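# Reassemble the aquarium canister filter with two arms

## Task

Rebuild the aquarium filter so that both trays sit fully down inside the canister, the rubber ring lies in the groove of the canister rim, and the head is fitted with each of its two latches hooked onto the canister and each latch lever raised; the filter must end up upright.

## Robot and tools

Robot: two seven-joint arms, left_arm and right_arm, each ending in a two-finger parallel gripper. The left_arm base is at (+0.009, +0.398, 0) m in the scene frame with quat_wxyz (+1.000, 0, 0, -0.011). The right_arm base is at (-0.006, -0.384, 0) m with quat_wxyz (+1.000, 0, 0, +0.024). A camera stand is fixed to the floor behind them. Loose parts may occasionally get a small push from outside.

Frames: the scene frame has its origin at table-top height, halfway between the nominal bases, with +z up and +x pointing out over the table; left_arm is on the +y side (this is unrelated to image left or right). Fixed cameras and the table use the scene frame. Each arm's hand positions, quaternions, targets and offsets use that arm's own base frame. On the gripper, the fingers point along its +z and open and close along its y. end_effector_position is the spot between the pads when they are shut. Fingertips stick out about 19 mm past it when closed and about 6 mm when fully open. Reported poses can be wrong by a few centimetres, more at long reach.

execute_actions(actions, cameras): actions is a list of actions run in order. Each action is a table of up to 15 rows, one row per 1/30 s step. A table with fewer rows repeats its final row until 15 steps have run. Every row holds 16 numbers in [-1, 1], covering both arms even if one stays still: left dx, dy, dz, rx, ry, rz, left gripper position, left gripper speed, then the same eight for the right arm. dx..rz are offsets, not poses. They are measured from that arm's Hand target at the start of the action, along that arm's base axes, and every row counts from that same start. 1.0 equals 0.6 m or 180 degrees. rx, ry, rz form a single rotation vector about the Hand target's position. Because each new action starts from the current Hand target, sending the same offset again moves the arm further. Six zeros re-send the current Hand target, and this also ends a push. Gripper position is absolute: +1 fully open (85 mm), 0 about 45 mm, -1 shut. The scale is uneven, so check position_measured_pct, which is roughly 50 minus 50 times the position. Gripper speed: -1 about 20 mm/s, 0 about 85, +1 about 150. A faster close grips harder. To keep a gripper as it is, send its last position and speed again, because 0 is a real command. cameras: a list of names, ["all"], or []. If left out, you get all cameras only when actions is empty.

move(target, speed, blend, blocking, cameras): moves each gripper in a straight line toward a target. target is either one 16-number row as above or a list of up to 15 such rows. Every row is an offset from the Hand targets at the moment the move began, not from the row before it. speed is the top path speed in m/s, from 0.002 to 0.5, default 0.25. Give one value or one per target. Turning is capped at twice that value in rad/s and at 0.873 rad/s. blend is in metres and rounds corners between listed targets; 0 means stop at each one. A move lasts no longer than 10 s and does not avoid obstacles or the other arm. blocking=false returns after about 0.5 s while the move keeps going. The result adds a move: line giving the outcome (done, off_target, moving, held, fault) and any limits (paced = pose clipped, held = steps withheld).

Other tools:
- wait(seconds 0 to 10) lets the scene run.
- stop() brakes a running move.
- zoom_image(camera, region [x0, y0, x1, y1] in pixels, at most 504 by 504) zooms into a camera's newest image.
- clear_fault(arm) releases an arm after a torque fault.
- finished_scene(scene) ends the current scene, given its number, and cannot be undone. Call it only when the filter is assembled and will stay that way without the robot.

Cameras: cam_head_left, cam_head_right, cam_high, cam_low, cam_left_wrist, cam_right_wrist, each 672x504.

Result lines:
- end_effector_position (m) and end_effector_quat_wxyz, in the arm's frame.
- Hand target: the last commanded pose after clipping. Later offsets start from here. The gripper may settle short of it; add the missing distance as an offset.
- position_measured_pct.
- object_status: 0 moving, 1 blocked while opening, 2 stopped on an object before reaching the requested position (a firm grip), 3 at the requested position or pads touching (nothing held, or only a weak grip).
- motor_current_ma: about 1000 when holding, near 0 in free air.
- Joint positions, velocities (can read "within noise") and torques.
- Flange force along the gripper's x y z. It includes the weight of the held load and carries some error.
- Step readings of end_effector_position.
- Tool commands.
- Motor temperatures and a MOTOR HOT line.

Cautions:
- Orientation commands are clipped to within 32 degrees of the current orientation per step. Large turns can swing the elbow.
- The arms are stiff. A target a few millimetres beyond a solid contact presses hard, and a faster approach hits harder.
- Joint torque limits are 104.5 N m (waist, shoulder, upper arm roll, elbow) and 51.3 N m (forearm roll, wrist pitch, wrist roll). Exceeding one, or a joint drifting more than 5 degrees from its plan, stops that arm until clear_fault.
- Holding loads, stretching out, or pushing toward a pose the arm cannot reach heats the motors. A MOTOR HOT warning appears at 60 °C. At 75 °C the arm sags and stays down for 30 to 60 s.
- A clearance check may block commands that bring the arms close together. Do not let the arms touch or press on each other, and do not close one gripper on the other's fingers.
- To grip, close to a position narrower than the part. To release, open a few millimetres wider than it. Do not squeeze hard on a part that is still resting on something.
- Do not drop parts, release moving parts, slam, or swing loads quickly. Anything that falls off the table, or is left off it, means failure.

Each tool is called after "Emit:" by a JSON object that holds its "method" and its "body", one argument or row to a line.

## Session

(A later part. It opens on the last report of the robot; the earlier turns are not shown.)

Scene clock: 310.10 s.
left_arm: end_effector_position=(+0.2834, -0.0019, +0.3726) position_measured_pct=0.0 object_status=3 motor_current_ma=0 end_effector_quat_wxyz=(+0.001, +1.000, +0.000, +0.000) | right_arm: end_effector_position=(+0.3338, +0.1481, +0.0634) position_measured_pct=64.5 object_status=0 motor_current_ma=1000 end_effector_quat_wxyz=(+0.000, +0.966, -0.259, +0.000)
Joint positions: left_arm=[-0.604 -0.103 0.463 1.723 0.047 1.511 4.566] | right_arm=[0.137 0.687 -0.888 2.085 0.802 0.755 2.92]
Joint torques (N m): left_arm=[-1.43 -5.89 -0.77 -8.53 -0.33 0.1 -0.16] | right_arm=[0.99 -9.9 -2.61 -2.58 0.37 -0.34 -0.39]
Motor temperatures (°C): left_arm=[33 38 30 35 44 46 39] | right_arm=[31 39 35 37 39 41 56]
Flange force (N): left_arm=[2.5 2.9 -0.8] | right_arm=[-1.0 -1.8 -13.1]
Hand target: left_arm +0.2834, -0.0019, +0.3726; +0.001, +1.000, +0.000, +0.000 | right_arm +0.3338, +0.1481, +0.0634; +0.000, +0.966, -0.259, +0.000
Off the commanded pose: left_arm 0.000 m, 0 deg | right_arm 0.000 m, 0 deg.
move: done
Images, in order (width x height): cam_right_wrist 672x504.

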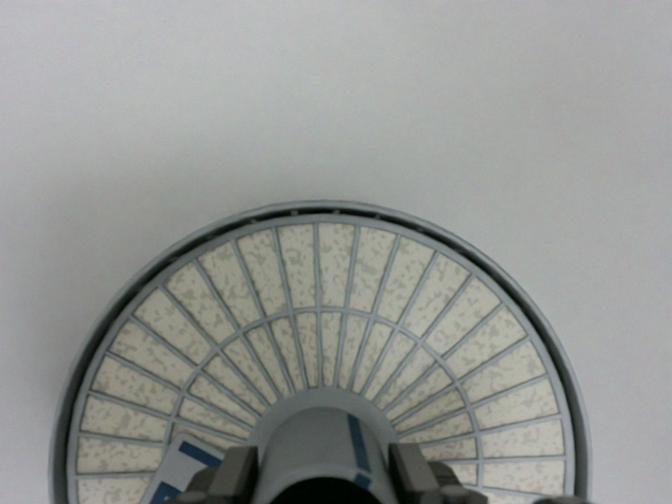

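Emit:
{"method": "move", "body": {
  "target": [
    [0,0,0,0,0,0,1,1,0,0,0.3,0,0,0,-0.6,-1],
    [0,0,0,0,0,0,1,1,0.1467,0.3492,0.3,0,0,0.2972,-0.6,-1],
    [0,0,0,0,0,0,1,1,0.1467,0.3492,0.22,0,0,0.2972,-0.6,-1]
  ],
  "speed": 0.15,
  "cameras": ["cam_right_wrist","cam_low"]
}}

Emit:
{"method": "move", "body": {
  "target": [
    [0,0,0,0,0,0,1,1,0,0,-0.02,0,0,0,-0.6,-1]
  ],
  "speed": 0.03
}}

Emit:
{"method": "move", "body": {
  "target": [
    [0,0,0,0,0,0,1,1,0,0,-0.0033,0,0,0,-0.6,-1]
  ],
  "speed": 0.02
}}

Emit:
{"method": "move", "body": {
  "target": [
    [0,0,0,0,0,0,1,1,0,0,-0.0033,0,0,0,-0.6,-1]
  ],
  "speed": 0.02,
  "cameras": ["cam_right_wrist","cam_low"]
}}

Scene clock: 320.97 s.
left_arm: end_effector_position=(+0.2834, -0.0019, +0.3726) position_measured_pct=0.0 object_status=3 motor_current_ma=0 end_effector_quat_wxyz=(+0.001, +1.000, +0.000, +0.000) | right_arm: end_effector_position=(+0.4218, +0.3577, +0.1955) position_measured_pct=64.5 object_status=2 motor_current_ma=1000 end_effector_quat_wxyz=(+0.000, +0.979, +0.203, +0.000)
Joint positions: left_arm=[-0.604 -0.103 0.463 1.723 0.047 1.511 4.566] | right_arm=[-0.23 0.888 -1.132 1.244 0.785 1.461 3.851]
Joint torques (N m): left_arm=[-1.4 -5.86 -0.82 -8.53 -0.32 0.14 -0.17] | right_arm=[1.29 -20.11 -6.51 -4.93 -0.04 0.12 -0.33]
Motor temperatures (°C): left_arm=[33 38 30 35 44 46 39] | right_arm=[31 39 35 37 39 41 56]
Flange force (N): left_arm=[2.6 3.1 -0.7] | right_arm=[7.9 -4.4 -3.0]
Hand target: left_arm +0.2834, -0.0019, +0.3726; +0.001, +1.000, +0.000, +0.000 | right_arm +0.4218, +0.3576, +0.1955; +0.000, +0.979, +0.203, +0.000
Off the commanded pose: left_arm 0.000 m, 0 deg | right_arm 0.000 m, 0 deg.
move: done
Images, in order (width x height): cam_low 672x504, cam_right_wrist 672x504.

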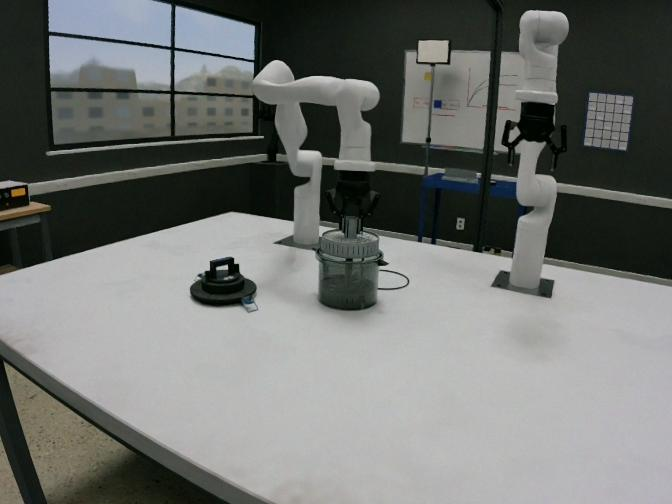

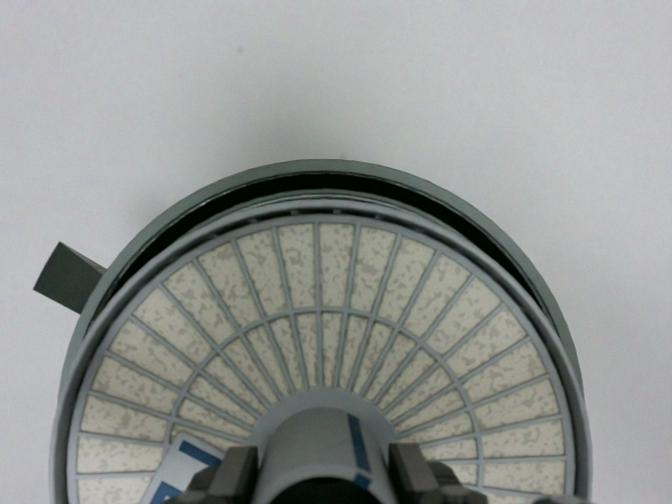

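Scene clock: 321.67 s.
left_arm: end_effector_position=(+0.2834, -0.0019, +0.3726) position_measured_pct=0.0 object_status=3 motor_current_ma=0 end_effector_quat_wxyz=(+0.001, +1.000, +0.000, +0.000) | right_arm: end_effector_position=(+0.4219, +0.3576, +0.1835) position_measured_pct=64.5 object_status=2 motor_current_ma=1000 end_effector_quat_wxyz=(+0.000, +0.979, +0.203, +0.000)
Joint positions: left_arm=[-0.604 -0.103 0.463 1.723 0.047 1.511 4.566] | right_arm=[-0.228 0.901 -1.126 1.264 0.796 1.436 3.841]
Joint torques (N m): left_arm=[-1.41 -5.87 -0.8 -8.52 -0.36 0.16 -0.2] | right_arm=[0.87 -19.59 -6.74 -4.2 -0.51 0.34 -0.33]
Motor temperatures (°C): left_arm=[33 38 30 35 44 46 39] | right_arm=[31 39 35 37 39 41 56]
Flange force (N): left_arm=[2.6 3.1 -0.6] | right_arm=[9.2 -4.0 -3.4]
Hand target: left_arm +0.2834, -0.0019, +0.3726; +0.001, +1.000, +0.000, +0.000 | right_arm +0.4219, +0.3576, +0.1835; +0.000, +0.979, +0.203, +0.000
Off the commanded pose: left_arm 0.000 m, 0 deg | right_arm 0.000 m, 0 deg.
move: done

Scene clock: 322.37 s.
left_arm: end_effector_position=(+0.2834, -0.0019, +0.3726) position_measured_pct=0.0 object_status=3 motor_current_ma=0 end_effector_quat_wxyz=(+0.001, +1.000, +0.000, +0.000) | right_arm: end_effector_position=(+0.4218, +0.3576, +0.1815) position_measured_pct=64.5 object_status=2 motor_current_ma=1000 end_effector_quat_wxyz=(+0.000, +0.979, +0.203, +0.000)
Joint positions: left_arm=[-0.604 -0.103 0.463 1.723 0.047 1.511 4.566] | right_arm=[-0.228 0.903 -1.125 1.268 0.798 1.432 3.84]
Joint torques (N m): left_arm=[-1.42 -5.85 -0.75 -8.57 -0.34 0.11 -0.16] | right_arm=[0.89 -19.59 -6.68 -4.13 -0.52 0.41 -0.32]
Motor temperatures (°C): left_arm=[33 38 30 35 44 46 39] | right_arm=[31 39 35 37 39 41 56]
Flange force (N): left_arm=[2.3 2.9 -0.7] | right_arm=[9.2 -4.0 -3.3]
Hand target: left_arm +0.2834, -0.0019, +0.3726; +0.001, +1.000, +0.000, +0.000 | right_arm +0.4218, +0.3576, +0.1815; +0.000, +0.979, +0.203, +0.000
Off the commanded pose: left_arm 0.000 m, 0 deg | right_arm 0.000 m, 0 deg.
move: done

Scene clock: 323.07 s.
left_arm: end_effector_position=(+0.2834, -0.0019, +0.3726) position_measured_pct=0.0 object_status=3 motor_current_ma=0 end_effector_quat_wxyz=(+0.001, +1.000, +0.000, +0.000) | right_arm: end_effector_position=(+0.4218, +0.3576, +0.1795) position_measured_pct=64.5 object_status=2 motor_current_ma=1000 end_effector_quat_wxyz=(+0.000, +0.979, +0.203, +0.000)
Joint positions: left_arm=[-0.604 -0.103 0.463 1.723 0.047 1.511 4.566] | right_arm=[-0.227 0.905 -1.124 1.271 0.799 1.428 3.838]
Joint torques (N m): left_arm=[-1.42 -5.89 -0.82 -8.53 -0.35 0.13 -0.16] | right_arm=[0.87 -19.59 -6.73 -4.05 -0.56 0.43 -0.32]
Motor temperatures (°C): left_arm=[33 38 30 35 43 46 39] | right_arm=[31 39 35 37 39 41 56]
Flange force (N): left_arm=[2.6 3.0 -0.7] | right_arm=[9.4 -4.1 -3.3]
Hand target: left_arm +0.2834, -0.0019, +0.3726; +0.001, +1.000, +0.000, +0.000 | right_arm +0.4218, +0.3576, +0.1795; +0.000, +0.979, +0.203, +0.000
Off the commanded pose: left_arm 0.000 m, 0 deg | right_arm 0.000 m, 0 deg.
move: done
Images, in order (width x height): cam_low 672x504, cam_right_wrist 672x504.

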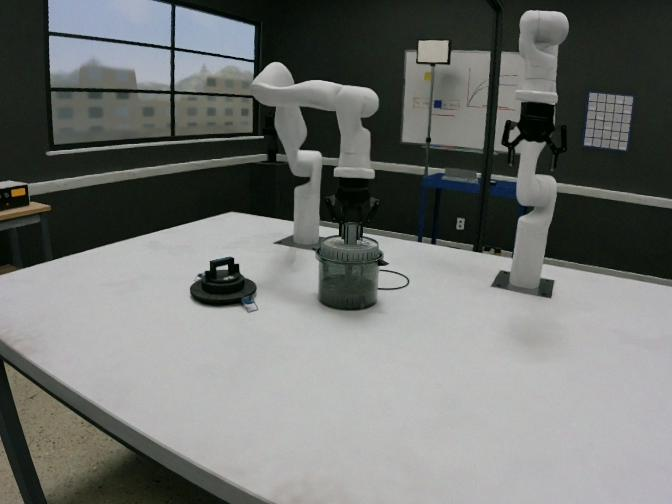

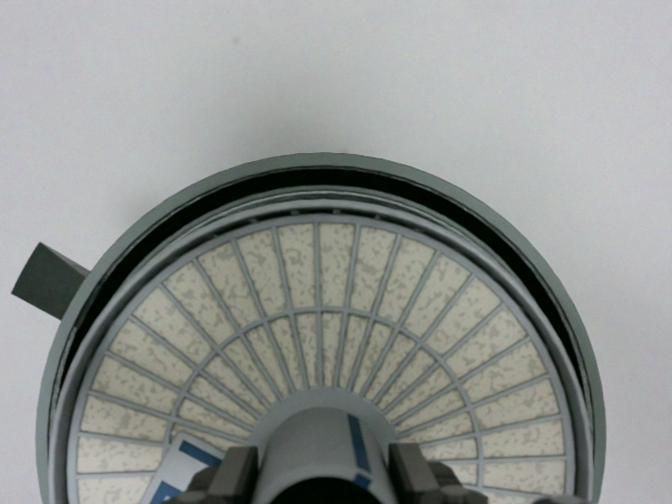

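Emit:
{"method": "move", "body": {
  "target": [
    [0,0,0,0,0,0,1,1,0,0,-0.005,0,0,0,-0.6,-1]
  ],
  "speed": 0.02
}}

Emit:
{"method": "move", "body": {
  "target": [
    [0,0,0,0,0,0,1,1,0,0,-0.005,0,0,0,-0.6,-1]
  ],
  "speed": 0.02
}}

Emit:
{"method": "move", "body": {
  "target": [
    [0,0,0,0,0,0,1,1,0,0,-0.005,0,0,0,-0.6,-1]
  ],
  "speed": 0.02,
  "cameras": ["cam_right_wrist","cam_low"]
}}

Scene clock: 327.83 s.
left_arm: end_effector_position=(+0.2834, -0.0019, +0.3726) position_measured_pct=0.0 object_status=3 motor_current_ma=0 end_effector_quat_wxyz=(+0.001, +1.000, +0.000, +0.000) | right_arm: end_effector_position=(+0.4219, +0.3576, +0.1765) position_measured_pct=64.5 object_status=2 motor_current_ma=1000 end_effector_quat_wxyz=(+0.000, +0.979, +0.203, +0.000)
Joint positions: left_arm=[-0.604 -0.103 0.463 1.723 0.047 1.511 4.566] | right_arm=[-0.227 0.909 -1.122 1.276 0.802 1.422 3.835]
Joint torques (N m): left_arm=[-1.43 -5.87 -0.79 -8.53 -0.35 0.08 -0.19] | right_arm=[0.79 -19.45 -6.72 -3.91 -0.64 0.48 -0.32]
Motor temperatures (°C): left_arm=[33 38 30 35 43 46 39] | right_arm=[31 39 35 37 39 41 56]
Flange force (N): left_arm=[2.5 3.1 -0.9] | right_arm=[9.5 -3.9 -3.5]
Hand target: left_arm +0.2834, -0.0019, +0.3726; +0.001, +1.000, +0.000, +0.000 | right_arm +0.4219, +0.3576, +0.1765; +0.000, +0.979, +0.203, +0.000
Off the commanded pose: left_arm 0.000 m, 0 deg | right_arm 0.000 m, 0 deg.
move: done

Scene clock: 328.53 s.
left_arm: end_effector_position=(+0.2834, -0.0019, +0.3726) position_measured_pct=0.0 object_status=3 motor_current_ma=0 end_effector_quat_wxyz=(+0.001, +1.000, +0.000, +0.000) | right_arm: end_effector_position=(+0.4218, +0.3576, +0.1735) position_measured_pct=64.5 object_status=2 motor_current_ma=1000 end_effector_quat_wxyz=(+0.000, +0.979, +0.203, +0.000)
Joint positions: left_arm=[-0.604 -0.103 0.463 1.723 0.047 1.511 4.566] | right_arm=[-0.227 0.912 -1.121 1.28 0.805 1.416 3.833]
Joint torques (N m): left_arm=[-1.44 -5.82 -0.81 -8.52 -0.35 0.13 -0.19] | right_arm=[0.81 -19.47 -6.73 -3.85 -0.63 0.47 -0.32]
Motor temperatures (°C): left_arm=[33 38 30 35 43 46 39] | right_arm=[31 39 35 37 39 41 56]
Flange force (N): left_arm=[2.5 3.1 -0.7] | right_arm=[9.7 -4.0 -3.5]
Hand target: left_arm +0.2834, -0.0019, +0.3726; +0.001, +1.000, +0.000, +0.000 | right_arm +0.4218, +0.3576, +0.1735; +0.000, +0.979, +0.203, +0.000
Off the commanded pose: left_arm 0.000 m, 0 deg | right_arm 0.000 m, 0 deg.
move: done

Scene clock: 329.23 s.
left_arm: end_effector_position=(+0.2834, -0.0019, +0.3726) position_measured_pct=0.0 object_status=3 motor_current_ma=0 end_effector_quat_wxyz=(+0.001, +1.000, +0.000, +0.000) | right_arm: end_effector_position=(+0.4218, +0.3577, +0.1705) position_measured_pct=64.5 object_status=2 motor_current_ma=1000 end_effector_quat_wxyz=(+0.000, +0.979, +0.203, +0.000)
Joint positions: left_arm=[-0.604 -0.103 0.463 1.723 0.047 1.511 4.566] | right_arm=[-0.227 0.915 -1.119 1.285 0.808 1.41 3.831]
Joint torques (N m): left_arm=[-1.43 -5.81 -0.78 -8.52 -0.33 0.15 -0.17] | right_arm=[0.8 -19.44 -6.76 -3.84 -0.63 0.49 -0.32]
Motor temperatures (°C): left_arm=[33 38 30 35 43 46 39] | right_arm=[31 39 35 37 39 41 56]
Flange force (N): left_arm=[2.4 3.0 -0.7] | right_arm=[9.4 -3.9 -3.4]
Hand target: left_arm +0.2834, -0.0019, +0.3726; +0.001, +1.000, +0.000, +0.000 | right_arm +0.4218, +0.3577, +0.1705; +0.000, +0.979, +0.203, +0.000
Off the commanded pose: left_arm 0.000 m, 0 deg | right_arm 0.000 m, 0 deg.
move: done
Images, in order (width x height): cam_low 672x504, cam_right_wrist 672x504.

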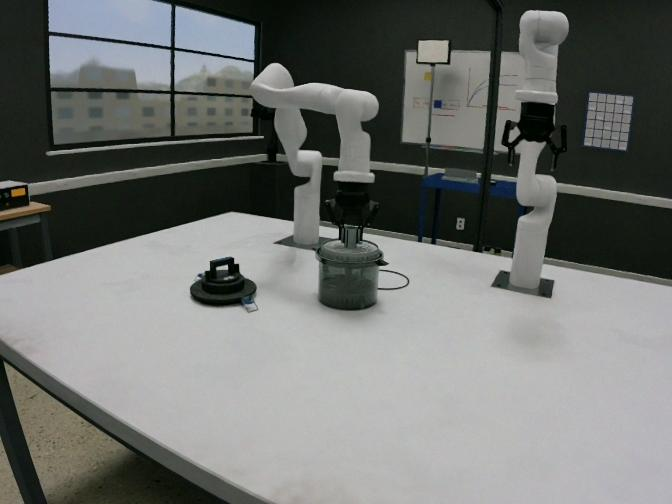

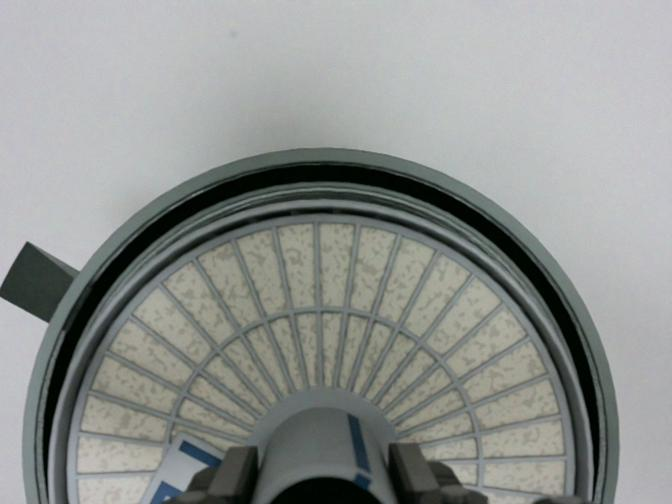

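Emit:
{"method": "move", "body": {
  "target": [
    [0,0,0,0,0,0,1,1,0,0,-0.008,0,0,0,-0.6,-1]
  ],
  "speed": 0.02
}}

Emit:
{"method": "move", "body": {
  "target": [
    [0,0,0,0,0,0,1,1,0,0,-0.008,0,0,0,-0.6,-1]
  ],
  "speed": 0.02
}}

Emit:
{"method": "move", "body": {
  "target": [
    [0,0,0,0,0,0,1,1,0,0,-0.01,0,0,0,-0.6,-1]
  ],
  "speed": 0.02
}}

Emit:
{"method": "move", "body": {
  "target": [
    [0,0,0,0,0,0,1,1,0,0,-0.015,0,0,0,-0.6,-1]
  ],
  "speed": 0.02,
  "cameras": ["cam_right_wrist","cam_low"]
}}

Scene clock: 334.03 s.
left_arm: end_effector_position=(+0.2834, -0.0019, +0.3726) position_measured_pct=0.0 object_status=3 motor_current_ma=0 end_effector_quat_wxyz=(+0.001, +1.000, +0.000, +0.000) | right_arm: end_effector_position=(+0.4218, +0.3577, +0.1657) position_measured_pct=64.5 object_status=2 motor_current_ma=1000 end_effector_quat_wxyz=(+0.000, +0.979, +0.203, +0.000)
Joint positions: left_arm=[-0.604 -0.103 0.463 1.723 0.047 1.511 4.566] | right_arm=[-0.226 0.921 -1.116 1.292 0.812 1.4 3.827]
Joint torques (N m): left_arm=[-1.46 -5.83 -0.77 -8.5 -0.33 0.14 -0.19] | right_arm=[0.79 -19.45 -6.8 -3.78 -0.63 0.49 -0.33]
Motor temperatures (°C): left_arm=[33 38 30 35 43 46 39] | right_arm=[31 39 35 36 39 41 56]
Flange force (N): left_arm=[2.5 3.1 -0.8] | right_arm=[9.5 -3.9 -3.3]
Hand target: left_arm +0.2834, -0.0019, +0.3726; +0.001, +1.000, +0.000, +0.000 | right_arm +0.4218, +0.3577, +0.1657; +0.000, +0.979, +0.203, +0.000
Off the commanded pose: left_arm 0.000 m, 0 deg | right_arm 0.000 m, 0 deg.
move: done

Scene clock: 334.73 s.
left_arm: end_effector_position=(+0.2834, -0.0019, +0.3726) position_measured_pct=0.0 object_status=3 motor_current_ma=0 end_effector_quat_wxyz=(+0.001, +1.000, +0.000, +0.000) | right_arm: end_effector_position=(+0.4218, +0.3576, +0.1609) position_measured_pct=64.5 object_status=2 motor_current_ma=1000 end_effector_quat_wxyz=(+0.000, +0.979, +0.203, +0.000)
Joint positions: left_arm=[-0.604 -0.103 0.463 1.723 0.047 1.511 4.566] | right_arm=[-0.226 0.926 -1.113 1.3 0.817 1.391 3.823]
Joint torques (N m): left_arm=[-1.41 -5.88 -0.83 -8.47 -0.35 0.12 -0.16] | right_arm=[0.77 -19.4 -6.81 -3.65 -0.69 0.5 -0.34]
Motor temperatures (°C): left_arm=[33 38 30 35 43 46 39] | right_arm=[31 39 35 36 38 41 56]
Flange force (N): left_arm=[2.7 3.0 -0.9] | right_arm=[9.7 -3.9 -3.4]
Hand target: left_arm +0.2834, -0.0019, +0.3726; +0.001, +1.000, +0.000, +0.000 | right_arm +0.4218, +0.3576, +0.1609; +0.000, +0.979, +0.203, +0.000
Off the commanded pose: left_arm 0.000 m, 0 deg | right_arm 0.000 m, 0 deg.
move: done

Scene clock: 335.43 s.
left_arm: end_effector_position=(+0.2834, -0.0019, +0.3726) position_measured_pct=0.0 object_status=3 motor_current_ma=0 end_effector_quat_wxyz=(+0.001, +1.000, +0.000, +0.000) | right_arm: end_effector_position=(+0.4218, +0.3576, +0.1549) position_measured_pct=64.5 object_status=2 motor_current_ma=1000 end_effector_quat_wxyz=(+0.000, +0.979, +0.203, +0.000)
Joint positions: left_arm=[-0.604 -0.103 0.463 1.723 0.047 1.511 4.566] | right_arm=[-0.226 0.933 -1.109 1.308 0.823 1.379 3.818]
Joint torques (N m): left_arm=[-1.46 -5.82 -0.84 -8.59 -0.36 0.13 -0.18] | right_arm=[0.68 -19.31 -6.89 -3.46 -0.75 0.53 -0.35]
Motor temperatures (°C): left_arm=[33 38 30 35 43 46 39] | right_arm=[31 39 35 36 38 41 56]
Flange force (N): left_arm=[2.4 3.2 -0.5] | right_arm=[9.9 -3.8 -3.4]
Hand target: left_arm +0.2834, -0.0019, +0.3726; +0.001, +1.000, +0.000, +0.000 | right_arm +0.4218, +0.3576, +0.1549; +0.000, +0.979, +0.203, +0.000
Off the commanded pose: left_arm 0.000 m, 0 deg | right_arm 0.000 m, 0 deg.
move: done

Scene clock: 336.13 s.
left_arm: end_effector_position=(+0.2834, -0.0019, +0.3726) position_measured_pct=0.0 object_status=3 motor_current_ma=0 end_effector_quat_wxyz=(+0.001, +1.000, +0.000, +0.000) | right_arm: end_effector_position=(+0.4218, +0.3576, +0.1459) position_measured_pct=64.5 object_status=2 motor_current_ma=1000 end_effector_quat_wxyz=(+0.000, +0.979, +0.203, +0.000)
Joint positions: left_arm=[-0.604 -0.103 0.463 1.723 0.047 1.511 4.566] | right_arm=[-0.226 0.943 -1.104 1.321 0.832 1.361 3.81]
Joint torques (N m): left_arm=[-1.43 -5.85 -0.83 -8.53 -0.31 0.14 -0.17] | right_arm=[1.03 -19.92 -6.87 -4.01 -0.37 0.31 -0.33]
Motor temperatures (°C): left_arm=[33 38 30 35 43 46 39] | right_arm=[31 39 35 36 38 41 56]
Flange force (N): left_arm=[2.5 3.1 -0.7] | right_arm=[8.6 -4.1 -2.5]
Hand target: left_arm +0.2834, -0.0019, +0.3726; +0.001, +1.000, +0.000, +0.000 | right_arm +0.4218, +0.3577, +0.1459; +0.000, +0.979, +0.203, +0.000
Off the commanded pose: left_arm 0.000 m, 0 deg | right_arm 0.000 m, 0 deg.
move: done
Images, in order (width x height): cam_low 672x504, cam_right_wrist 672x504.

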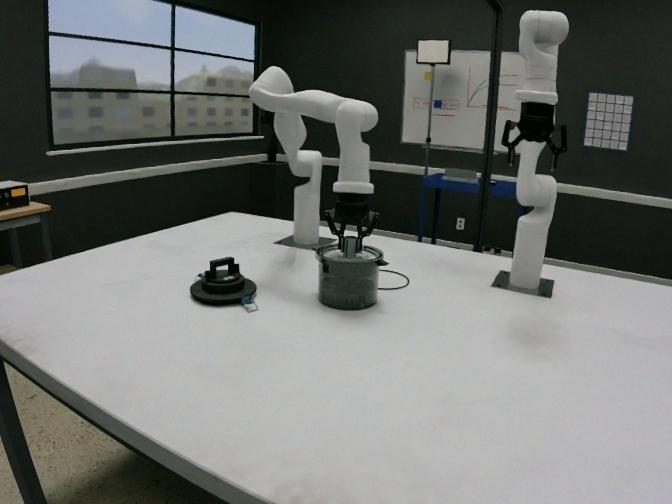

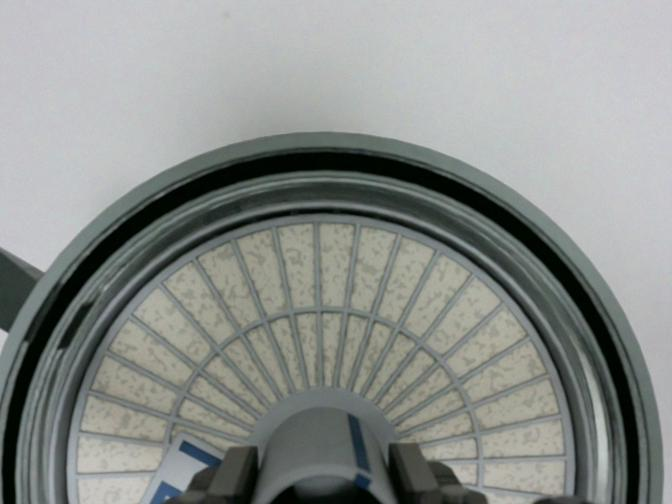

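Emit:
{"method": "move", "body": {
  "target": [
    [0,0,0,0,0,0,1,1,0,0,-0.025,0,0,0,-0.6,-1]
  ],
  "speed": 0.03
}}

Emit:
{"method": "move", "body": {
  "target": [
    [0,0,0,0,0,0,1,1,0,0,-0.025,0,0,0,-0.6,-1]
  ],
  "speed": 0.03,
  "cameras": ["cam_right_wrist","cam_low"]
}}

Emit:
{"method": "zoom_image", "body": {
  "camera": "cam_low",
  "region": [280, 180, 430, 320]
}}

Scene clock: 342.43 s.
left_arm: end_effector_position=(+0.2834, -0.0019, +0.3726) position_measured_pct=0.0 object_status=3 motor_current_ma=0 end_effector_quat_wxyz=(+0.001, +1.000, +0.000, +0.000) | right_arm: end_effector_position=(+0.4218, +0.3576, +0.1309) position_measured_pct=64.5 object_status=2 motor_current_ma=1000 end_effector_quat_wxyz=(+0.000, +0.979, +0.203, +0.000)
Joint positions: left_arm=[-0.604 -0.103 0.463 1.723 0.047 1.511 4.566] | right_arm=[-0.226 0.961 -1.093 1.34 0.847 1.333 3.798]
Joint torques (N m): left_arm=[-1.44 -5.84 -0.8 -8.47 -0.32 0.13 -0.16] | right_arm=[0.88 -19.84 -6.98 -3.76 -0.5 0.32 -0.37]
Motor temperatures (°C): left_arm=[33 38 30 35 43 46 39] | right_arm=[31 39 35 36 38 41 56]
Flange force (N): left_arm=[2.6 3.0 -0.9] | right_arm=[8.7 -3.7 -2.5]
Hand target: left_arm +0.2834, -0.0019, +0.3726; +0.001, +1.000, +0.000, +0.000 | right_arm +0.4218, +0.3576, +0.1309; +0.000, +0.979, +0.203, +0.000
Off the commanded pose: left_arm 0.000 m, 0 deg | right_arm 0.000 m, 0 deg.
move: done

Scene clock: 343.17 s.
left_arm: end_effector_position=(+0.2834, -0.0019, +0.3726) position_measured_pct=0.0 object_status=3 motor_current_ma=0 end_effector_quat_wxyz=(+0.001, +1.000, +0.000, +0.000) | right_arm: end_effector_position=(+0.4219, +0.3576, +0.1159) position_measured_pct=64.5 object_status=2 motor_current_ma=1000 end_effector_quat_wxyz=(+0.000, +0.979, +0.203, +0.000)
Joint positions: left_arm=[-0.604 -0.103 0.463 1.723 0.047 1.511 4.566] | right_arm=[-0.227 0.98 -1.082 1.357 0.864 1.305 3.787]
Joint torques (N m): left_arm=[-1.47 -5.82 -0.78 -8.5 -0.35 0.16 -0.2] | right_arm=[0.24 -18.7 -7.09 -3.5 -0.62 -0.26 -0.34]
Motor temperatures (°C): left_arm=[33 38 30 35 43 46 39] | right_arm=[31 39 35 36 38 41 56]
Flange force (N): left_arm=[2.5 3.2 -0.7] | right_arm=[7.5 -2.2 -4.8]
Hand target: left_arm +0.2834, -0.0019, +0.3726; +0.001, +1.000, +0.000, +0.000 | right_arm +0.4219, +0.3576, +0.1159; +0.000, +0.979, +0.203, +0.000
Off the commanded pose: left_arm 0.000 m, 0 deg | right_arm 0.000 m, 0 deg.
move: done
Images, in order (width x height): cam_low 672x504, cam_right_wrist 672x504.

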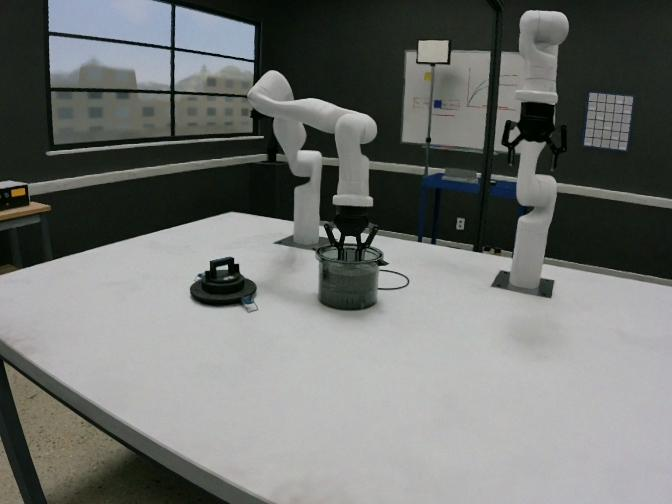

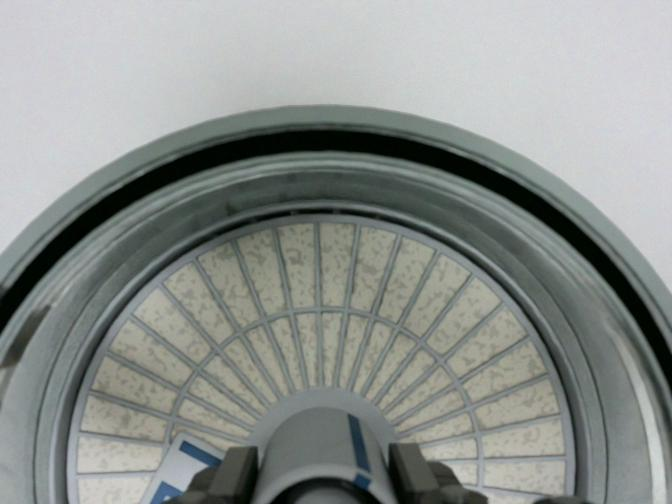

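Scaled by 3.360 from the camera's 672x504 image, which has a finer 960x720 frame.

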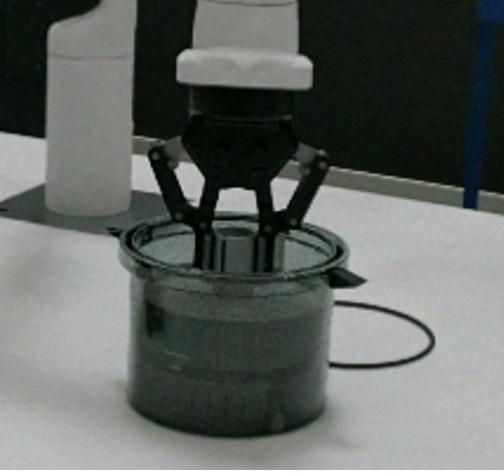

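Emit:
{"method": "move", "body": {
  "target": [
    [0,0,0,0,0,0,1,1,0,0,-0.006,0,0,0,-0.6,-1]
  ],
  "speed": 0.02
}}

Emit:
{"method": "move", "body": {
  "target": [
    [0,0,0,0,0,0,1,1,0,0,-0.004,0,0,0,-0.6,-1]
  ],
  "speed": 0.02
}}

Scene clock: 346.17 s.
left_arm: end_effector_position=(+0.2834, -0.0019, +0.3726) position_measured_pct=0.0 object_status=3 motor_current_ma=0 end_effector_quat_wxyz=(+0.001, +1.000, +0.000, +0.000) | right_arm: end_effector_position=(+0.4218, +0.3576, +0.1123) position_measured_pct=64.5 object_status=2 motor_current_ma=1000 end_effector_quat_wxyz=(+0.000, +0.979, +0.203, +0.000)
Joint positions: left_arm=[-0.604 -0.103 0.463 1.723 0.047 1.511 4.566] | right_arm=[-0.228 0.985 -1.08 1.361 0.868 1.298 3.784]
Joint torques (N m): left_arm=[-1.43 -5.83 -0.76 -8.53 -0.34 0.13 -0.19] | right_arm=[0.96 -19.89 -6.98 -3.56 -0.43 0.35 -0.33]
Motor temperatures (°C): left_arm=[33 38 30 35 43 46 39] | right_arm=[31 39 35 36 38 41 55]
Flange force (N): left_arm=[2.4 3.0 -0.7] | right_arm=[8.4 -3.9 -2.3]
Hand target: left_arm +0.2834, -0.0019, +0.3726; +0.001, +1.000, +0.000, +0.000 | right_arm +0.4218, +0.3576, +0.1123; +0.000, +0.979, +0.203, +0.000
Off the commanded pose: left_arm 0.000 m, 0 deg | right_arm 0.000 m, 0 deg.
move: done

Scene clock: 346.87 s.
left_arm: end_effector_position=(+0.2834, -0.0019, +0.3726) position_measured_pct=0.0 object_status=3 motor_current_ma=0 end_effector_quat_wxyz=(+0.001, +1.000, +0.000, +0.000) | right_arm: end_effector_position=(+0.4219, +0.3576, +0.1099) position_measured_pct=64.5 object_status=2 motor_current_ma=1000 end_effector_quat_wxyz=(+0.000, +0.979, +0.203, +0.000)
Joint positions: left_arm=[-0.604 -0.103 0.463 1.723 0.047 1.511 4.566] | right_arm=[-0.228 0.988 -1.078 1.364 0.87 1.294 3.782]
Joint torques (N m): left_arm=[-1.37 -5.82 -0.83 -8.52 -0.31 0.13 -0.19] | right_arm=[0.93 -19.88 -7.04 -3.52 -0.46 0.35 -0.35]
Motor temperatures (°C): left_arm=[33 38 30 35 43 46 39] | right_arm=[31 39 35 36 38 41 55]
Flange force (N): left_arm=[2.5 3.1 -0.8] | right_arm=[8.4 -3.8 -2.2]
Hand target: left_arm +0.2834, -0.0019, +0.3726; +0.001, +1.000, +0.000, +0.000 | right_arm +0.4219, +0.3576, +0.1099; +0.000, +0.979, +0.203, +0.000
Off the commanded pose: left_arm 0.000 m, 0 deg | right_arm 0.000 m, 0 deg.
move: done

Emit:
{"method": "move", "body": {
  "target": [
    [0,0,0,0,0,0,1,1,0,0,-0.004,0,0,0,-0.6,-1]
  ],
  "speed": 0.02
}}

Emit:
{"method": "move", "body": {
  "target": [
    [0,0,0,0,0,0,1,1,0,0,-0.0025,0,0,0,-0.6,-1]
  ],
  "speed": 0.02
}}

Emit:
{"method": "move", "body": {
  "target": [
    [0,0,0,0,0,0,1,1,0,0,-0.0025,0,0,0,-0.6,-1]
  ],
  "speed": 0.02
}}

Scene clock: 351.97 s.
left_arm: end_effector_position=(+0.2834, -0.0019, +0.3726) position_measured_pct=0.0 object_status=3 motor_current_ma=0 end_effector_quat_wxyz=(+0.001, +1.000, +0.000, +0.000) | right_arm: end_effector_position=(+0.4218, +0.3577, +0.1075) position_measured_pct=64.5 object_status=2 motor_current_ma=1000 end_effector_quat_wxyz=(+0.000, +0.979, +0.203, +0.000)
Joint positions: left_arm=[-0.604 -0.103 0.463 1.723 0.047 1.511 4.566] | right_arm=[-0.228 0.991 -1.076 1.367 0.873 1.29 3.78]
Joint torques (N m): left_arm=[-1.42 -5.84 -0.82 -8.54 -0.34 0.14 -0.17] | right_arm=[0.89 -19.87 -7.01 -3.41 -0.49 0.36 -0.34]
Motor temperatures (°C): left_arm=[33 38 30 35 43 46 39] | right_arm=[31 39 35 36 38 41 55]
Flange force (N): left_arm=[2.5 3.1 -0.7] | right_arm=[8.6 -3.8 -2.3]
Hand target: left_arm +0.2834, -0.0019, +0.3726; +0.001, +1.000, +0.000, +0.000 | right_arm +0.4218, +0.3577, +0.1075; +0.000, +0.979, +0.203, +0.000
Off the commanded pose: left_arm 0.000 m, 0 deg | right_arm 0.000 m, 0 deg.
move: done

Scene clock: 352.67 s.
left_arm: end_effector_position=(+0.2834, -0.0019, +0.3726) position_measured_pct=0.0 object_status=3 motor_current_ma=0 end_effector_quat_wxyz=(+0.001, +1.000, +0.000, +0.000) | right_arm: end_effector_position=(+0.4219, +0.3576, +0.1060) position_measured_pct=64.5 object_status=2 motor_current_ma=1000 end_effector_quat_wxyz=(+0.000, +0.979, +0.203, +0.000)
Joint positions: left_arm=[-0.604 -0.103 0.463 1.723 0.047 1.511 4.566] | right_arm=[-0.229 0.992 -1.075 1.368 0.875 1.287 3.779]
Joint torques (N m): left_arm=[-1.43 -5.9 -0.81 -8.54 -0.33 0.14 -0.16] | right_arm=[0.82 -17.64 -5.98 -3.49 0.03 -0.3 -0.34]
Motor temperatures (°C): left_arm=[33 38 30 35 43 46 39] | right_arm=[31 39 35 36 38 41 55]
Flange force (N): left_arm=[2.6 3.0 -0.7] | right_arm=[5.5 -2.7 -7.6]
Hand target: left_arm +0.2834, -0.0019, +0.3726; +0.001, +1.000, +0.000, +0.000 | right_arm +0.4219, +0.3576, +0.1060; +0.000, +0.979, +0.203, +0.000
Off the commanded pose: left_arm 0.000 m, 0 deg | right_arm 0.000 m, 0 deg.
move: done

Scene clock: 353.37 s.
left_arm: end_effector_position=(+0.2834, -0.0019, +0.3726) position_measured_pct=0.0 object_status=3 motor_current_ma=0 end_effector_quat_wxyz=(+0.001, +1.000, +0.000, +0.000) | right_arm: end_effector_position=(+0.4219, +0.3576, +0.1045) position_measured_pct=64.5 object_status=2 motor_current_ma=1000 end_effector_quat_wxyz=(+0.000, +0.979, +0.203, +0.000)
Joint positions: left_arm=[-0.604 -0.103 0.463 1.723 0.047 1.511 4.566] | right_arm=[-0.229 0.994 -1.074 1.37 0.877 1.284 3.778]
Joint torques (N m): left_arm=[-1.41 -5.84 -0.74 -8.5 -0.34 0.12 -0.17] | right_arm=[-1.31 -3.82 -0.83 -2.22 1.82 -4.28 -0.43]
Motor temperatures (°C): left_arm=[33 38 30 35 43 46 39] | right_arm=[31 39 35 36 38 41 55]
Flange force (N): left_arm=[2.4 2.9 -0.9] | right_arm=[-6.6 5.2 -40.2]
Hand target: left_arm +0.2834, -0.0019, +0.3726; +0.001, +1.000, +0.000, +0.000 | right_arm +0.4219, +0.3576, +0.1045; +0.000, +0.979, +0.203, +0.000
Off the commanded pose: left_arm 0.000 m, 0 deg | right_arm 0.000 m, 0 deg.
move: done

Emit:
{"method": "move", "body": {
  "target": [
    [0,0,0,0,0,0,1,1,0,0,0.0025,0,0,0,-0.6,-1],
    [0,0,0,0,0,0,1,1,0,0,0.0025,0,0,0,-0.1,-1],
    [0,0,0,0,0,0,1,1,0,0,0.17,0,0,-0.1305,-0.1,-1],
    [0,0,0,0,0,0,1,1,-0.0833,0,0.17,0,0,-0.1305,1,1]
  ],
  "speed": 0.1,
  "cameras": ["cam_right_wrist","cam_low"]
}}

Emit:
{"method": "zoom_image", "body": {
  "camera": "cam_right_wrist",
  "region": [80, 20, 560, 500]
}}

Emit:
{"method": "zoom_image", "body": {
  "camera": "cam_low",
  "region": [280, 180, 430, 320]
}}

Scene clock: 362.03 s.
left_arm: end_effector_position=(+0.2834, -0.0019, +0.3726) position_measured_pct=0.0 object_status=3 motor_current_ma=0 end_effector_quat_wxyz=(+0.001, +1.000, +0.000, +0.000) | right_arm: end_effector_position=(+0.3719, +0.3576, +0.2065) position_measured_pct=0.0 object_status=0 motor_current_ma=0 end_effector_quat_wxyz=(+0.000, +1.000, +0.000, +0.000)
Joint positions: left_arm=[-0.604 -0.103 0.463 1.723 0.047 1.511 4.566] | right_arm=[-0.248 0.78 -1.088 1.379 0.687 1.385 3.377]
Joint torques (N m): left_arm=[-1.4 -5.88 -0.79 -8.47 -0.31 0.14 -0.18] | right_arm=[1.29 -17.77 -5.76 -5.23 -0.04 0.14 -0.33]
Motor temperatures (°C): left_arm=[33 38 30 35 43 46 39] | right_arm=[31 39 35 36 38 41 55]
Flange force (N): left_arm=[2.7 3.0 -0.9] | right_arm=[4.1 -6.8 -3.7]
Hand target: left_arm +0.2834, -0.0019, +0.3726; +0.001, +1.000, +0.000, +0.000 | right_arm +0.3719, +0.3576, +0.2065; +0.000, +1.000, +0.000, +0.000
Off the commanded pose: left_arm 0.000 m, 0 deg | right_arm 0.000 m, 0 deg.
move: done
Images, in order (width x height): cam_low 672x504, cam_right_wrist 672x504.

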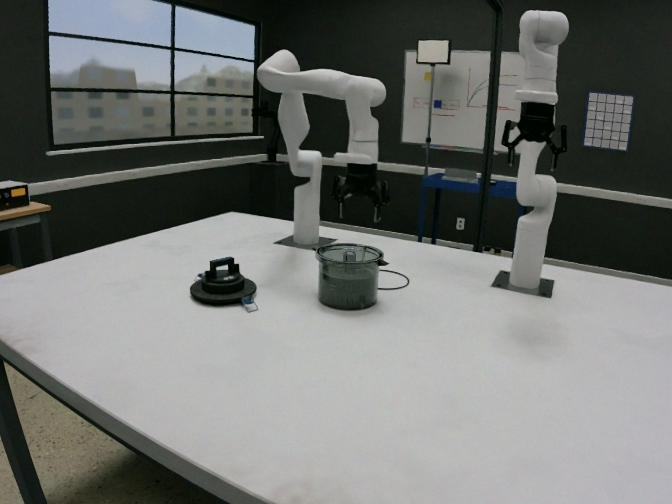

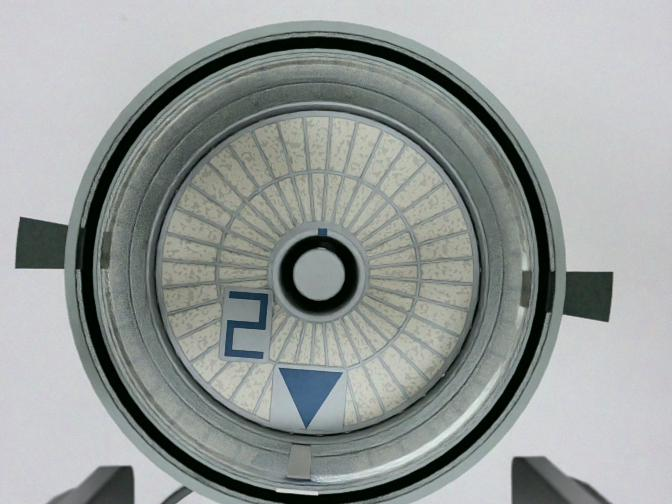

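Scaled by 1.050.

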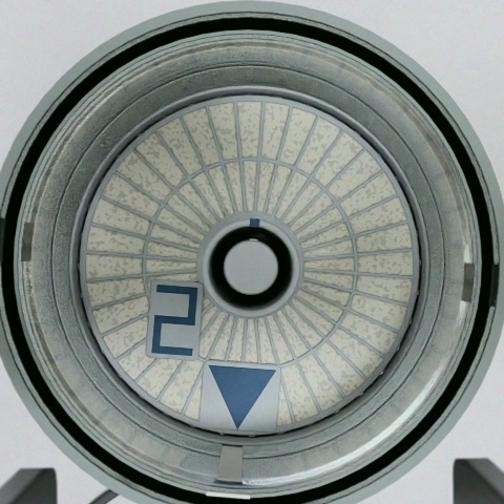

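Scaled by 3.360 from the camera's 672x504 image, which has a finer 960x720 frame.

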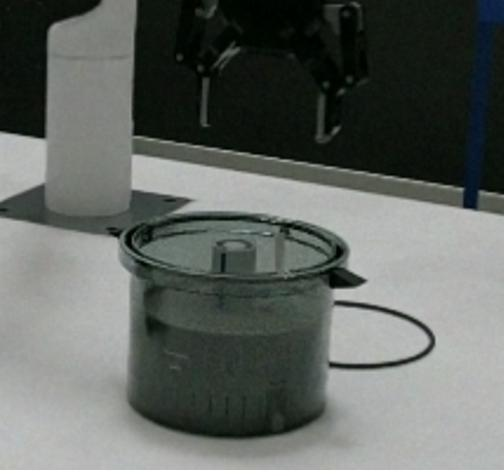

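Emit:
{"method": "move", "body": {
  "target": [
    [0,0,0,0,0,0,1,1,-0.2183,-0.0793,0,0,0,0,-0.5,1],
    [0,0,0,0,0,0,1,1,-0.2183,-0.0793,-0.22,0,0,0,-0.5,1]
  ],
  "speed": 0.2,
  "cameras": ["cam_right_wrist","cam_low"]
}}

Scene clock: 383.30 s.
left_arm: end_effector_position=(+0.2834, -0.0019, +0.3726) position_measured_pct=0.0 object_status=3 motor_current_ma=0 end_effector_quat_wxyz=(+0.001, +1.000, +0.000, +0.000) | right_arm: end_effector_position=(+0.2409, +0.3101, +0.0745) position_measured_pct=74.9 object_status=3 motor_current_ma=0 end_effector_quat_wxyz=(+0.000, +1.000, +0.000, +0.000)
Joint positions: left_arm=[-0.604 -0.103 0.463 1.723 0.047 1.511 4.566] | right_arm=[-0.298 0.76 -1.014 1.985 0.847 0.896 2.937]
Joint torques (N m): left_arm=[-1.44 -5.85 -0.77 -8.52 -0.35 0.14 -0.17] | right_arm=[1.3 -13.99 -5.04 -3.06 -0.06 0.16 -0.32]
Motor temperatures (°C): left_arm=[33 38 30 35 43 46 39] | right_arm=[31 39 35 36 38 41 55]
Flange force (N): left_arm=[2.4 3.0 -0.7] | right_arm=[1.2 -5.9 -0.8]
Hand target: left_arm +0.2834, -0.0019, +0.3726; +0.001, +1.000, +0.000, +0.000 | right_arm +0.2409, +0.3101, +0.0745; +0.000, +1.000, +0.000, +0.000
Off the commanded pose: left_arm 0.000 m, 0 deg | right_arm 0.000 m, 0 deg.
move: done
Images, in order (width x height): cam_low 672x504, cam_right_wrist 672x504.

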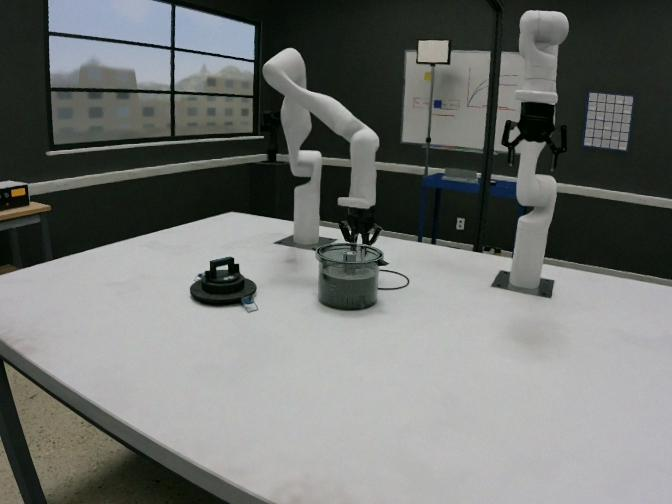

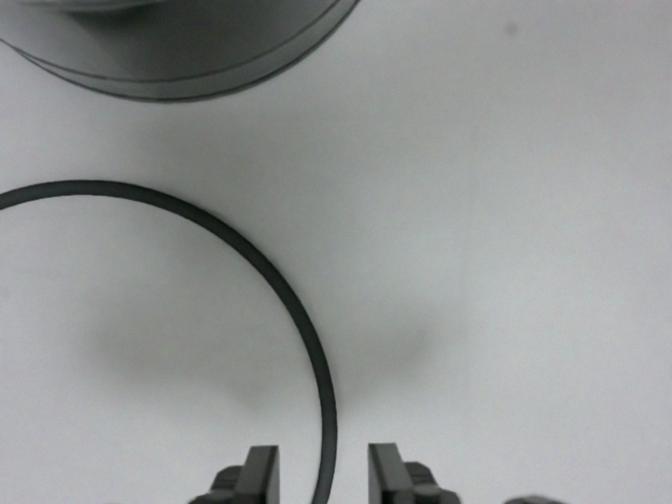

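Emit:
{"method": "move", "body": {
  "target": [
    [0,0,0,0,0,0,1,1,0,-0.0035,-0.0742,0,0,0,-0.6,1]
  ],
  "speed": 0.08,
  "cameras": ["cam_right_wrist"]
}}

Emit:
{"method": "move", "body": {
  "target": [
    [0,0,0,0,0,0,1,1,0,0,-0.01,0,0,0,-0.6,1]
  ],
  "speed": 0.02,
  "cameras": ["cam_right_wrist"]
}}

Scene clock: 388.00 s.
left_arm: end_effector_position=(+0.2834, -0.0019, +0.3726) position_measured_pct=0.0 object_status=3 motor_current_ma=0 end_effector_quat_wxyz=(+0.001, +1.000, +0.000, +0.000) | right_arm: end_effector_position=(+0.2409, +0.3080, +0.0300) position_measured_pct=80.1 object_status=3 motor_current_ma=0 end_effector_quat_wxyz=(+0.000, +1.000, +0.000, +0.000)
Joint positions: left_arm=[-0.604 -0.103 0.463 1.723 0.047 1.511 4.566] | right_arm=[-0.35 0.836 -0.925 2.021 0.966 0.804 2.846]
Joint torques (N m): left_arm=[-1.39 -5.84 -0.75 -8.54 -0.33 0.11 -0.2] | right_arm=[1.3 -14.85 -5.01 -2.09 -0.07 0.16 -0.32]
Motor temperatures (°C): left_arm=[33 37 30 35 43 46 39] | right_arm=[31 39 35 36 38 41 55]
Flange force (N): left_arm=[2.4 3.0 -0.8] | right_arm=[1.1 -5.6 -0.1]
Hand target: left_arm +0.2834, -0.0019, +0.3726; +0.001, +1.000, +0.000, +0.000 | right_arm +0.2409, +0.3080, +0.0300; +0.000, +1.000, +0.000, +0.000
Off the commanded pose: left_arm 0.000 m, 0 deg | right_arm 0.000 m, 0 deg.
move: done
Images, in order (width x height): cam_right_wrist 672x504.

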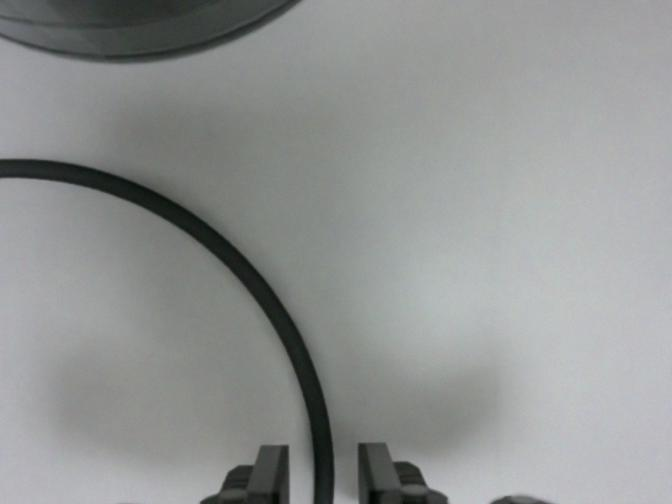

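Scene clock: 388.70 s.
left_arm: end_effector_position=(+0.2834, -0.0019, +0.3726) position_measured_pct=0.0 object_status=3 motor_current_ma=0 end_effector_quat_wxyz=(+0.001, +1.000, +0.000, +0.000) | right_arm: end_effector_position=(+0.2409, +0.3080, +0.0240) position_measured_pct=80.1 object_status=3 motor_current_ma=0 end_effector_quat_wxyz=(+0.000, +1.000, +0.000, +0.000)
Joint positions: left_arm=[-0.604 -0.103 0.463 1.723 0.047 1.511 4.566] | right_arm=[-0.358 0.847 -0.913 2.024 0.983 0.793 2.833]
Joint torques (N m): left_arm=[-1.43 -5.84 -0.75 -8.54 -0.35 0.15 -0.15] | right_arm=[1.25 -14.91 -5.03 -1.96 -0.06 0.16 -0.34]
Motor temperatures (°C): left_arm=[33 37 30 35 43 46 39] | right_arm=[31 39 35 36 38 41 55]
Flange force (N): left_arm=[2.3 2.9 -0.6] | right_arm=[1.2 -5.5 -0.1]
Hand target: left_arm +0.2834, -0.0019, +0.3726; +0.001, +1.000, +0.000, +0.000 | right_arm +0.2409, +0.3080, +0.0240; +0.000, +1.000, +0.000, +0.000
Off the commanded pose: left_arm 0.000 m, 0 deg | right_arm 0.000 m, 0 deg.
move: done
Images, in order (width x height): cam_right_wrist 672x504.

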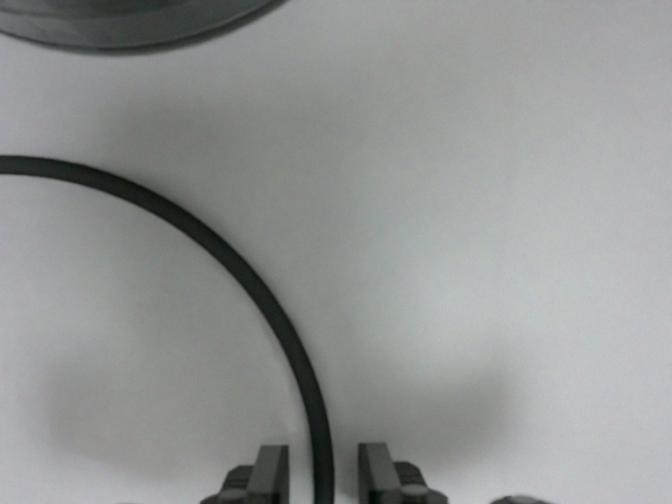

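Emit:
{"method": "move", "body": {
  "target": [
    [0,0,0,0,0,0,1,1,0,0,-0.0058,0,0,0,-0.6,1]
  ],
  "speed": 0.02
}}

Emit:
{"method": "move", "body": {
  "target": [
    [0,0,0,0,0,0,1,1,0,0,0,0,0,0,-1,-1]
  ],
  "speed": 0.02,
  "cameras": ["cam_right_wrist"]
}}

Scene clock: 392.97 s.
left_arm: end_effector_position=(+0.2834, -0.0019, +0.3726) position_measured_pct=0.0 object_status=3 motor_current_ma=0 end_effector_quat_wxyz=(+0.001, +1.000, +0.000, +0.000) | right_arm: end_effector_position=(+0.2409, +0.3080, +0.0205) position_measured_pct=80.1 object_status=3 motor_current_ma=0 end_effector_quat_wxyz=(+0.000, +1.000, +0.000, +0.000)
Joint positions: left_arm=[-0.604 -0.103 0.463 1.723 0.047 1.511 4.566] | right_arm=[-0.363 0.853 -0.905 2.026 0.993 0.786 2.826]
Joint torques (N m): left_arm=[-1.43 -5.89 -0.75 -8.54 -0.34 0.12 -0.19] | right_arm=[1.11 -11.65 -3.43 -2.09 0.43 -0.43 -0.36]
Motor temperatures (°C): left_arm=[33 37 30 35 43 46 39] | right_arm=[31 39 35 36 38 41 55]
Flange force (N): left_arm=[2.5 3.0 -0.7] | right_arm=[-0.4 -2.7 -12.2]
Hand target: left_arm +0.2834, -0.0019, +0.3726; +0.001, +1.000, +0.000, +0.000 | right_arm +0.2409, +0.3080, +0.0205; +0.000, +1.000, +0.000, +0.000
Off the commanded pose: left_arm 0.000 m, 0 deg | right_arm 0.000 m, 0 deg.
move: done

Scene clock: 394.33 s.
left_arm: end_effector_position=(+0.2834, -0.0019, +0.3726) position_measured_pct=0.0 object_status=3 motor_current_ma=0 end_effector_quat_wxyz=(+0.001, +1.000, +0.000, +0.000) | right_arm: end_effector_position=(+0.2409, +0.3079, +0.0205) position_measured_pct=97.0 object_status=0 motor_current_ma=1000 end_effector_quat_wxyz=(+0.000, +1.000, +0.000, +0.000)
Joint positions: left_arm=[-0.604 -0.103 0.463 1.723 0.047 1.511 4.566] | right_arm=[-0.363 0.853 -0.905 2.026 0.993 0.786 2.826]
Joint torques (N m): left_arm=[-1.41 -5.87 -0.76 -8.47 -0.36 0.11 -0.15] | right_arm=[1.74 -12.01 -2.97 -0.09 -0.2 0.71 -0.33]
Motor temperatures (°C): left_arm=[33 37 30 35 43 46 39] | right_arm=[31 39 35 36 38 41 55]
Flange force (N): left_arm=[2.5 2.9 -1.0] | right_arm=[1.1 -7.4 -8.5]
Hand target: left_arm +0.2834, -0.0019, +0.3726; +0.001, +1.000, +0.000, +0.000 | right_arm +0.2409, +0.3080, +0.0205; +0.000, +1.000, +0.000, +0.000
Off the commanded pose: left_arm 0.000 m, 0 deg | right_arm 0.000 m, 0 deg.
move: done
Images, in order (width x height): cam_right_wrist 672x504.

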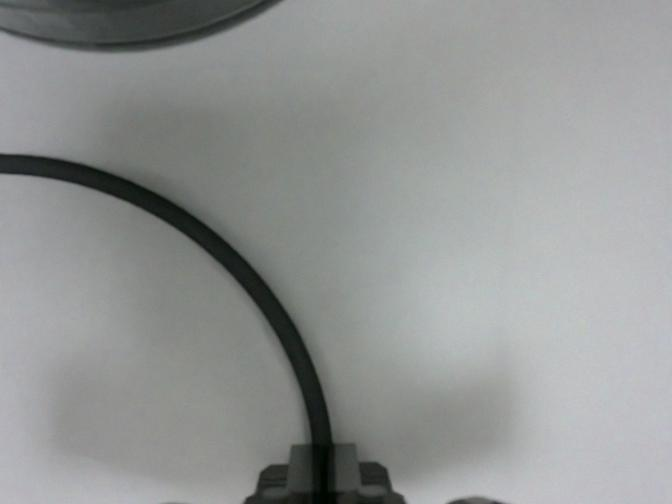

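Emit:
{"method": "move", "body": {
  "target": [
    [0,0,0,0,0,0,1,1,0,0,0,0,0,0,-0.75,-1],
    [0,0,0,0,0,0,1,1,0,0,0.0045,0,0,0,-0.75,-1],
    [0,0,0,0,0,0,1,1,0,0,0.0045,0,0,0,-1,-1]
  ],
  "speed": 0.02,
  "cameras": ["cam_right_wrist"]
}}

Scene clock: 400.83 s.
left_arm: end_effector_position=(+0.2834, -0.0019, +0.3726) position_measured_pct=0.0 object_status=3 motor_current_ma=0 end_effector_quat_wxyz=(+0.001, +1.000, +0.000, +0.000) | right_arm: end_effector_position=(+0.2409, +0.3080, +0.0233) position_measured_pct=98.7 object_status=0 motor_current_ma=1000 end_effector_quat_wxyz=(+0.000, +1.000, +0.000, +0.000)
Joint positions: left_arm=[-0.604 -0.103 0.463 1.723 0.047 1.511 4.566] | right_arm=[-0.359 0.848 -0.911 2.024 0.985 0.791 2.832]
Joint torques (N m): left_arm=[-1.49 -5.8 -0.8 -8.53 -0.31 0.14 -0.2] | right_arm=[1.25 -7.76 -1.35 -1.6 0.95 -0.9 -0.36]
Motor temperatures (°C): left_arm=[33 37 30 35 43 46 39] | right_arm=[31 39 35 36 38 41 55]
Flange force (N): left_arm=[2.4 3.2 -0.7] | right_arm=[-1.7 -1.7 -25.9]
Hand target: left_arm +0.2834, -0.0019, +0.3726; +0.001, +1.000, +0.000, +0.000 | right_arm +0.2409, +0.3080, +0.0232; +0.000, +1.000, -0.001, +0.000
Off the commanded pose: left_arm 0.000 m, 0 deg | right_arm 0.000 m, 0 deg.
move: done
Images, in order (width x height): cam_right_wrist 672x504.

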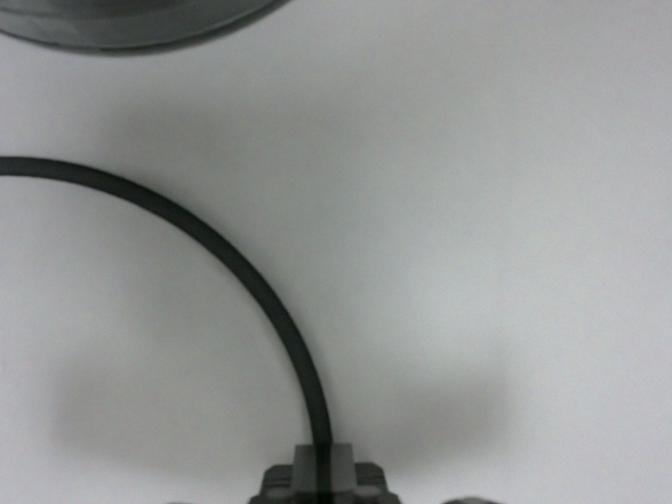

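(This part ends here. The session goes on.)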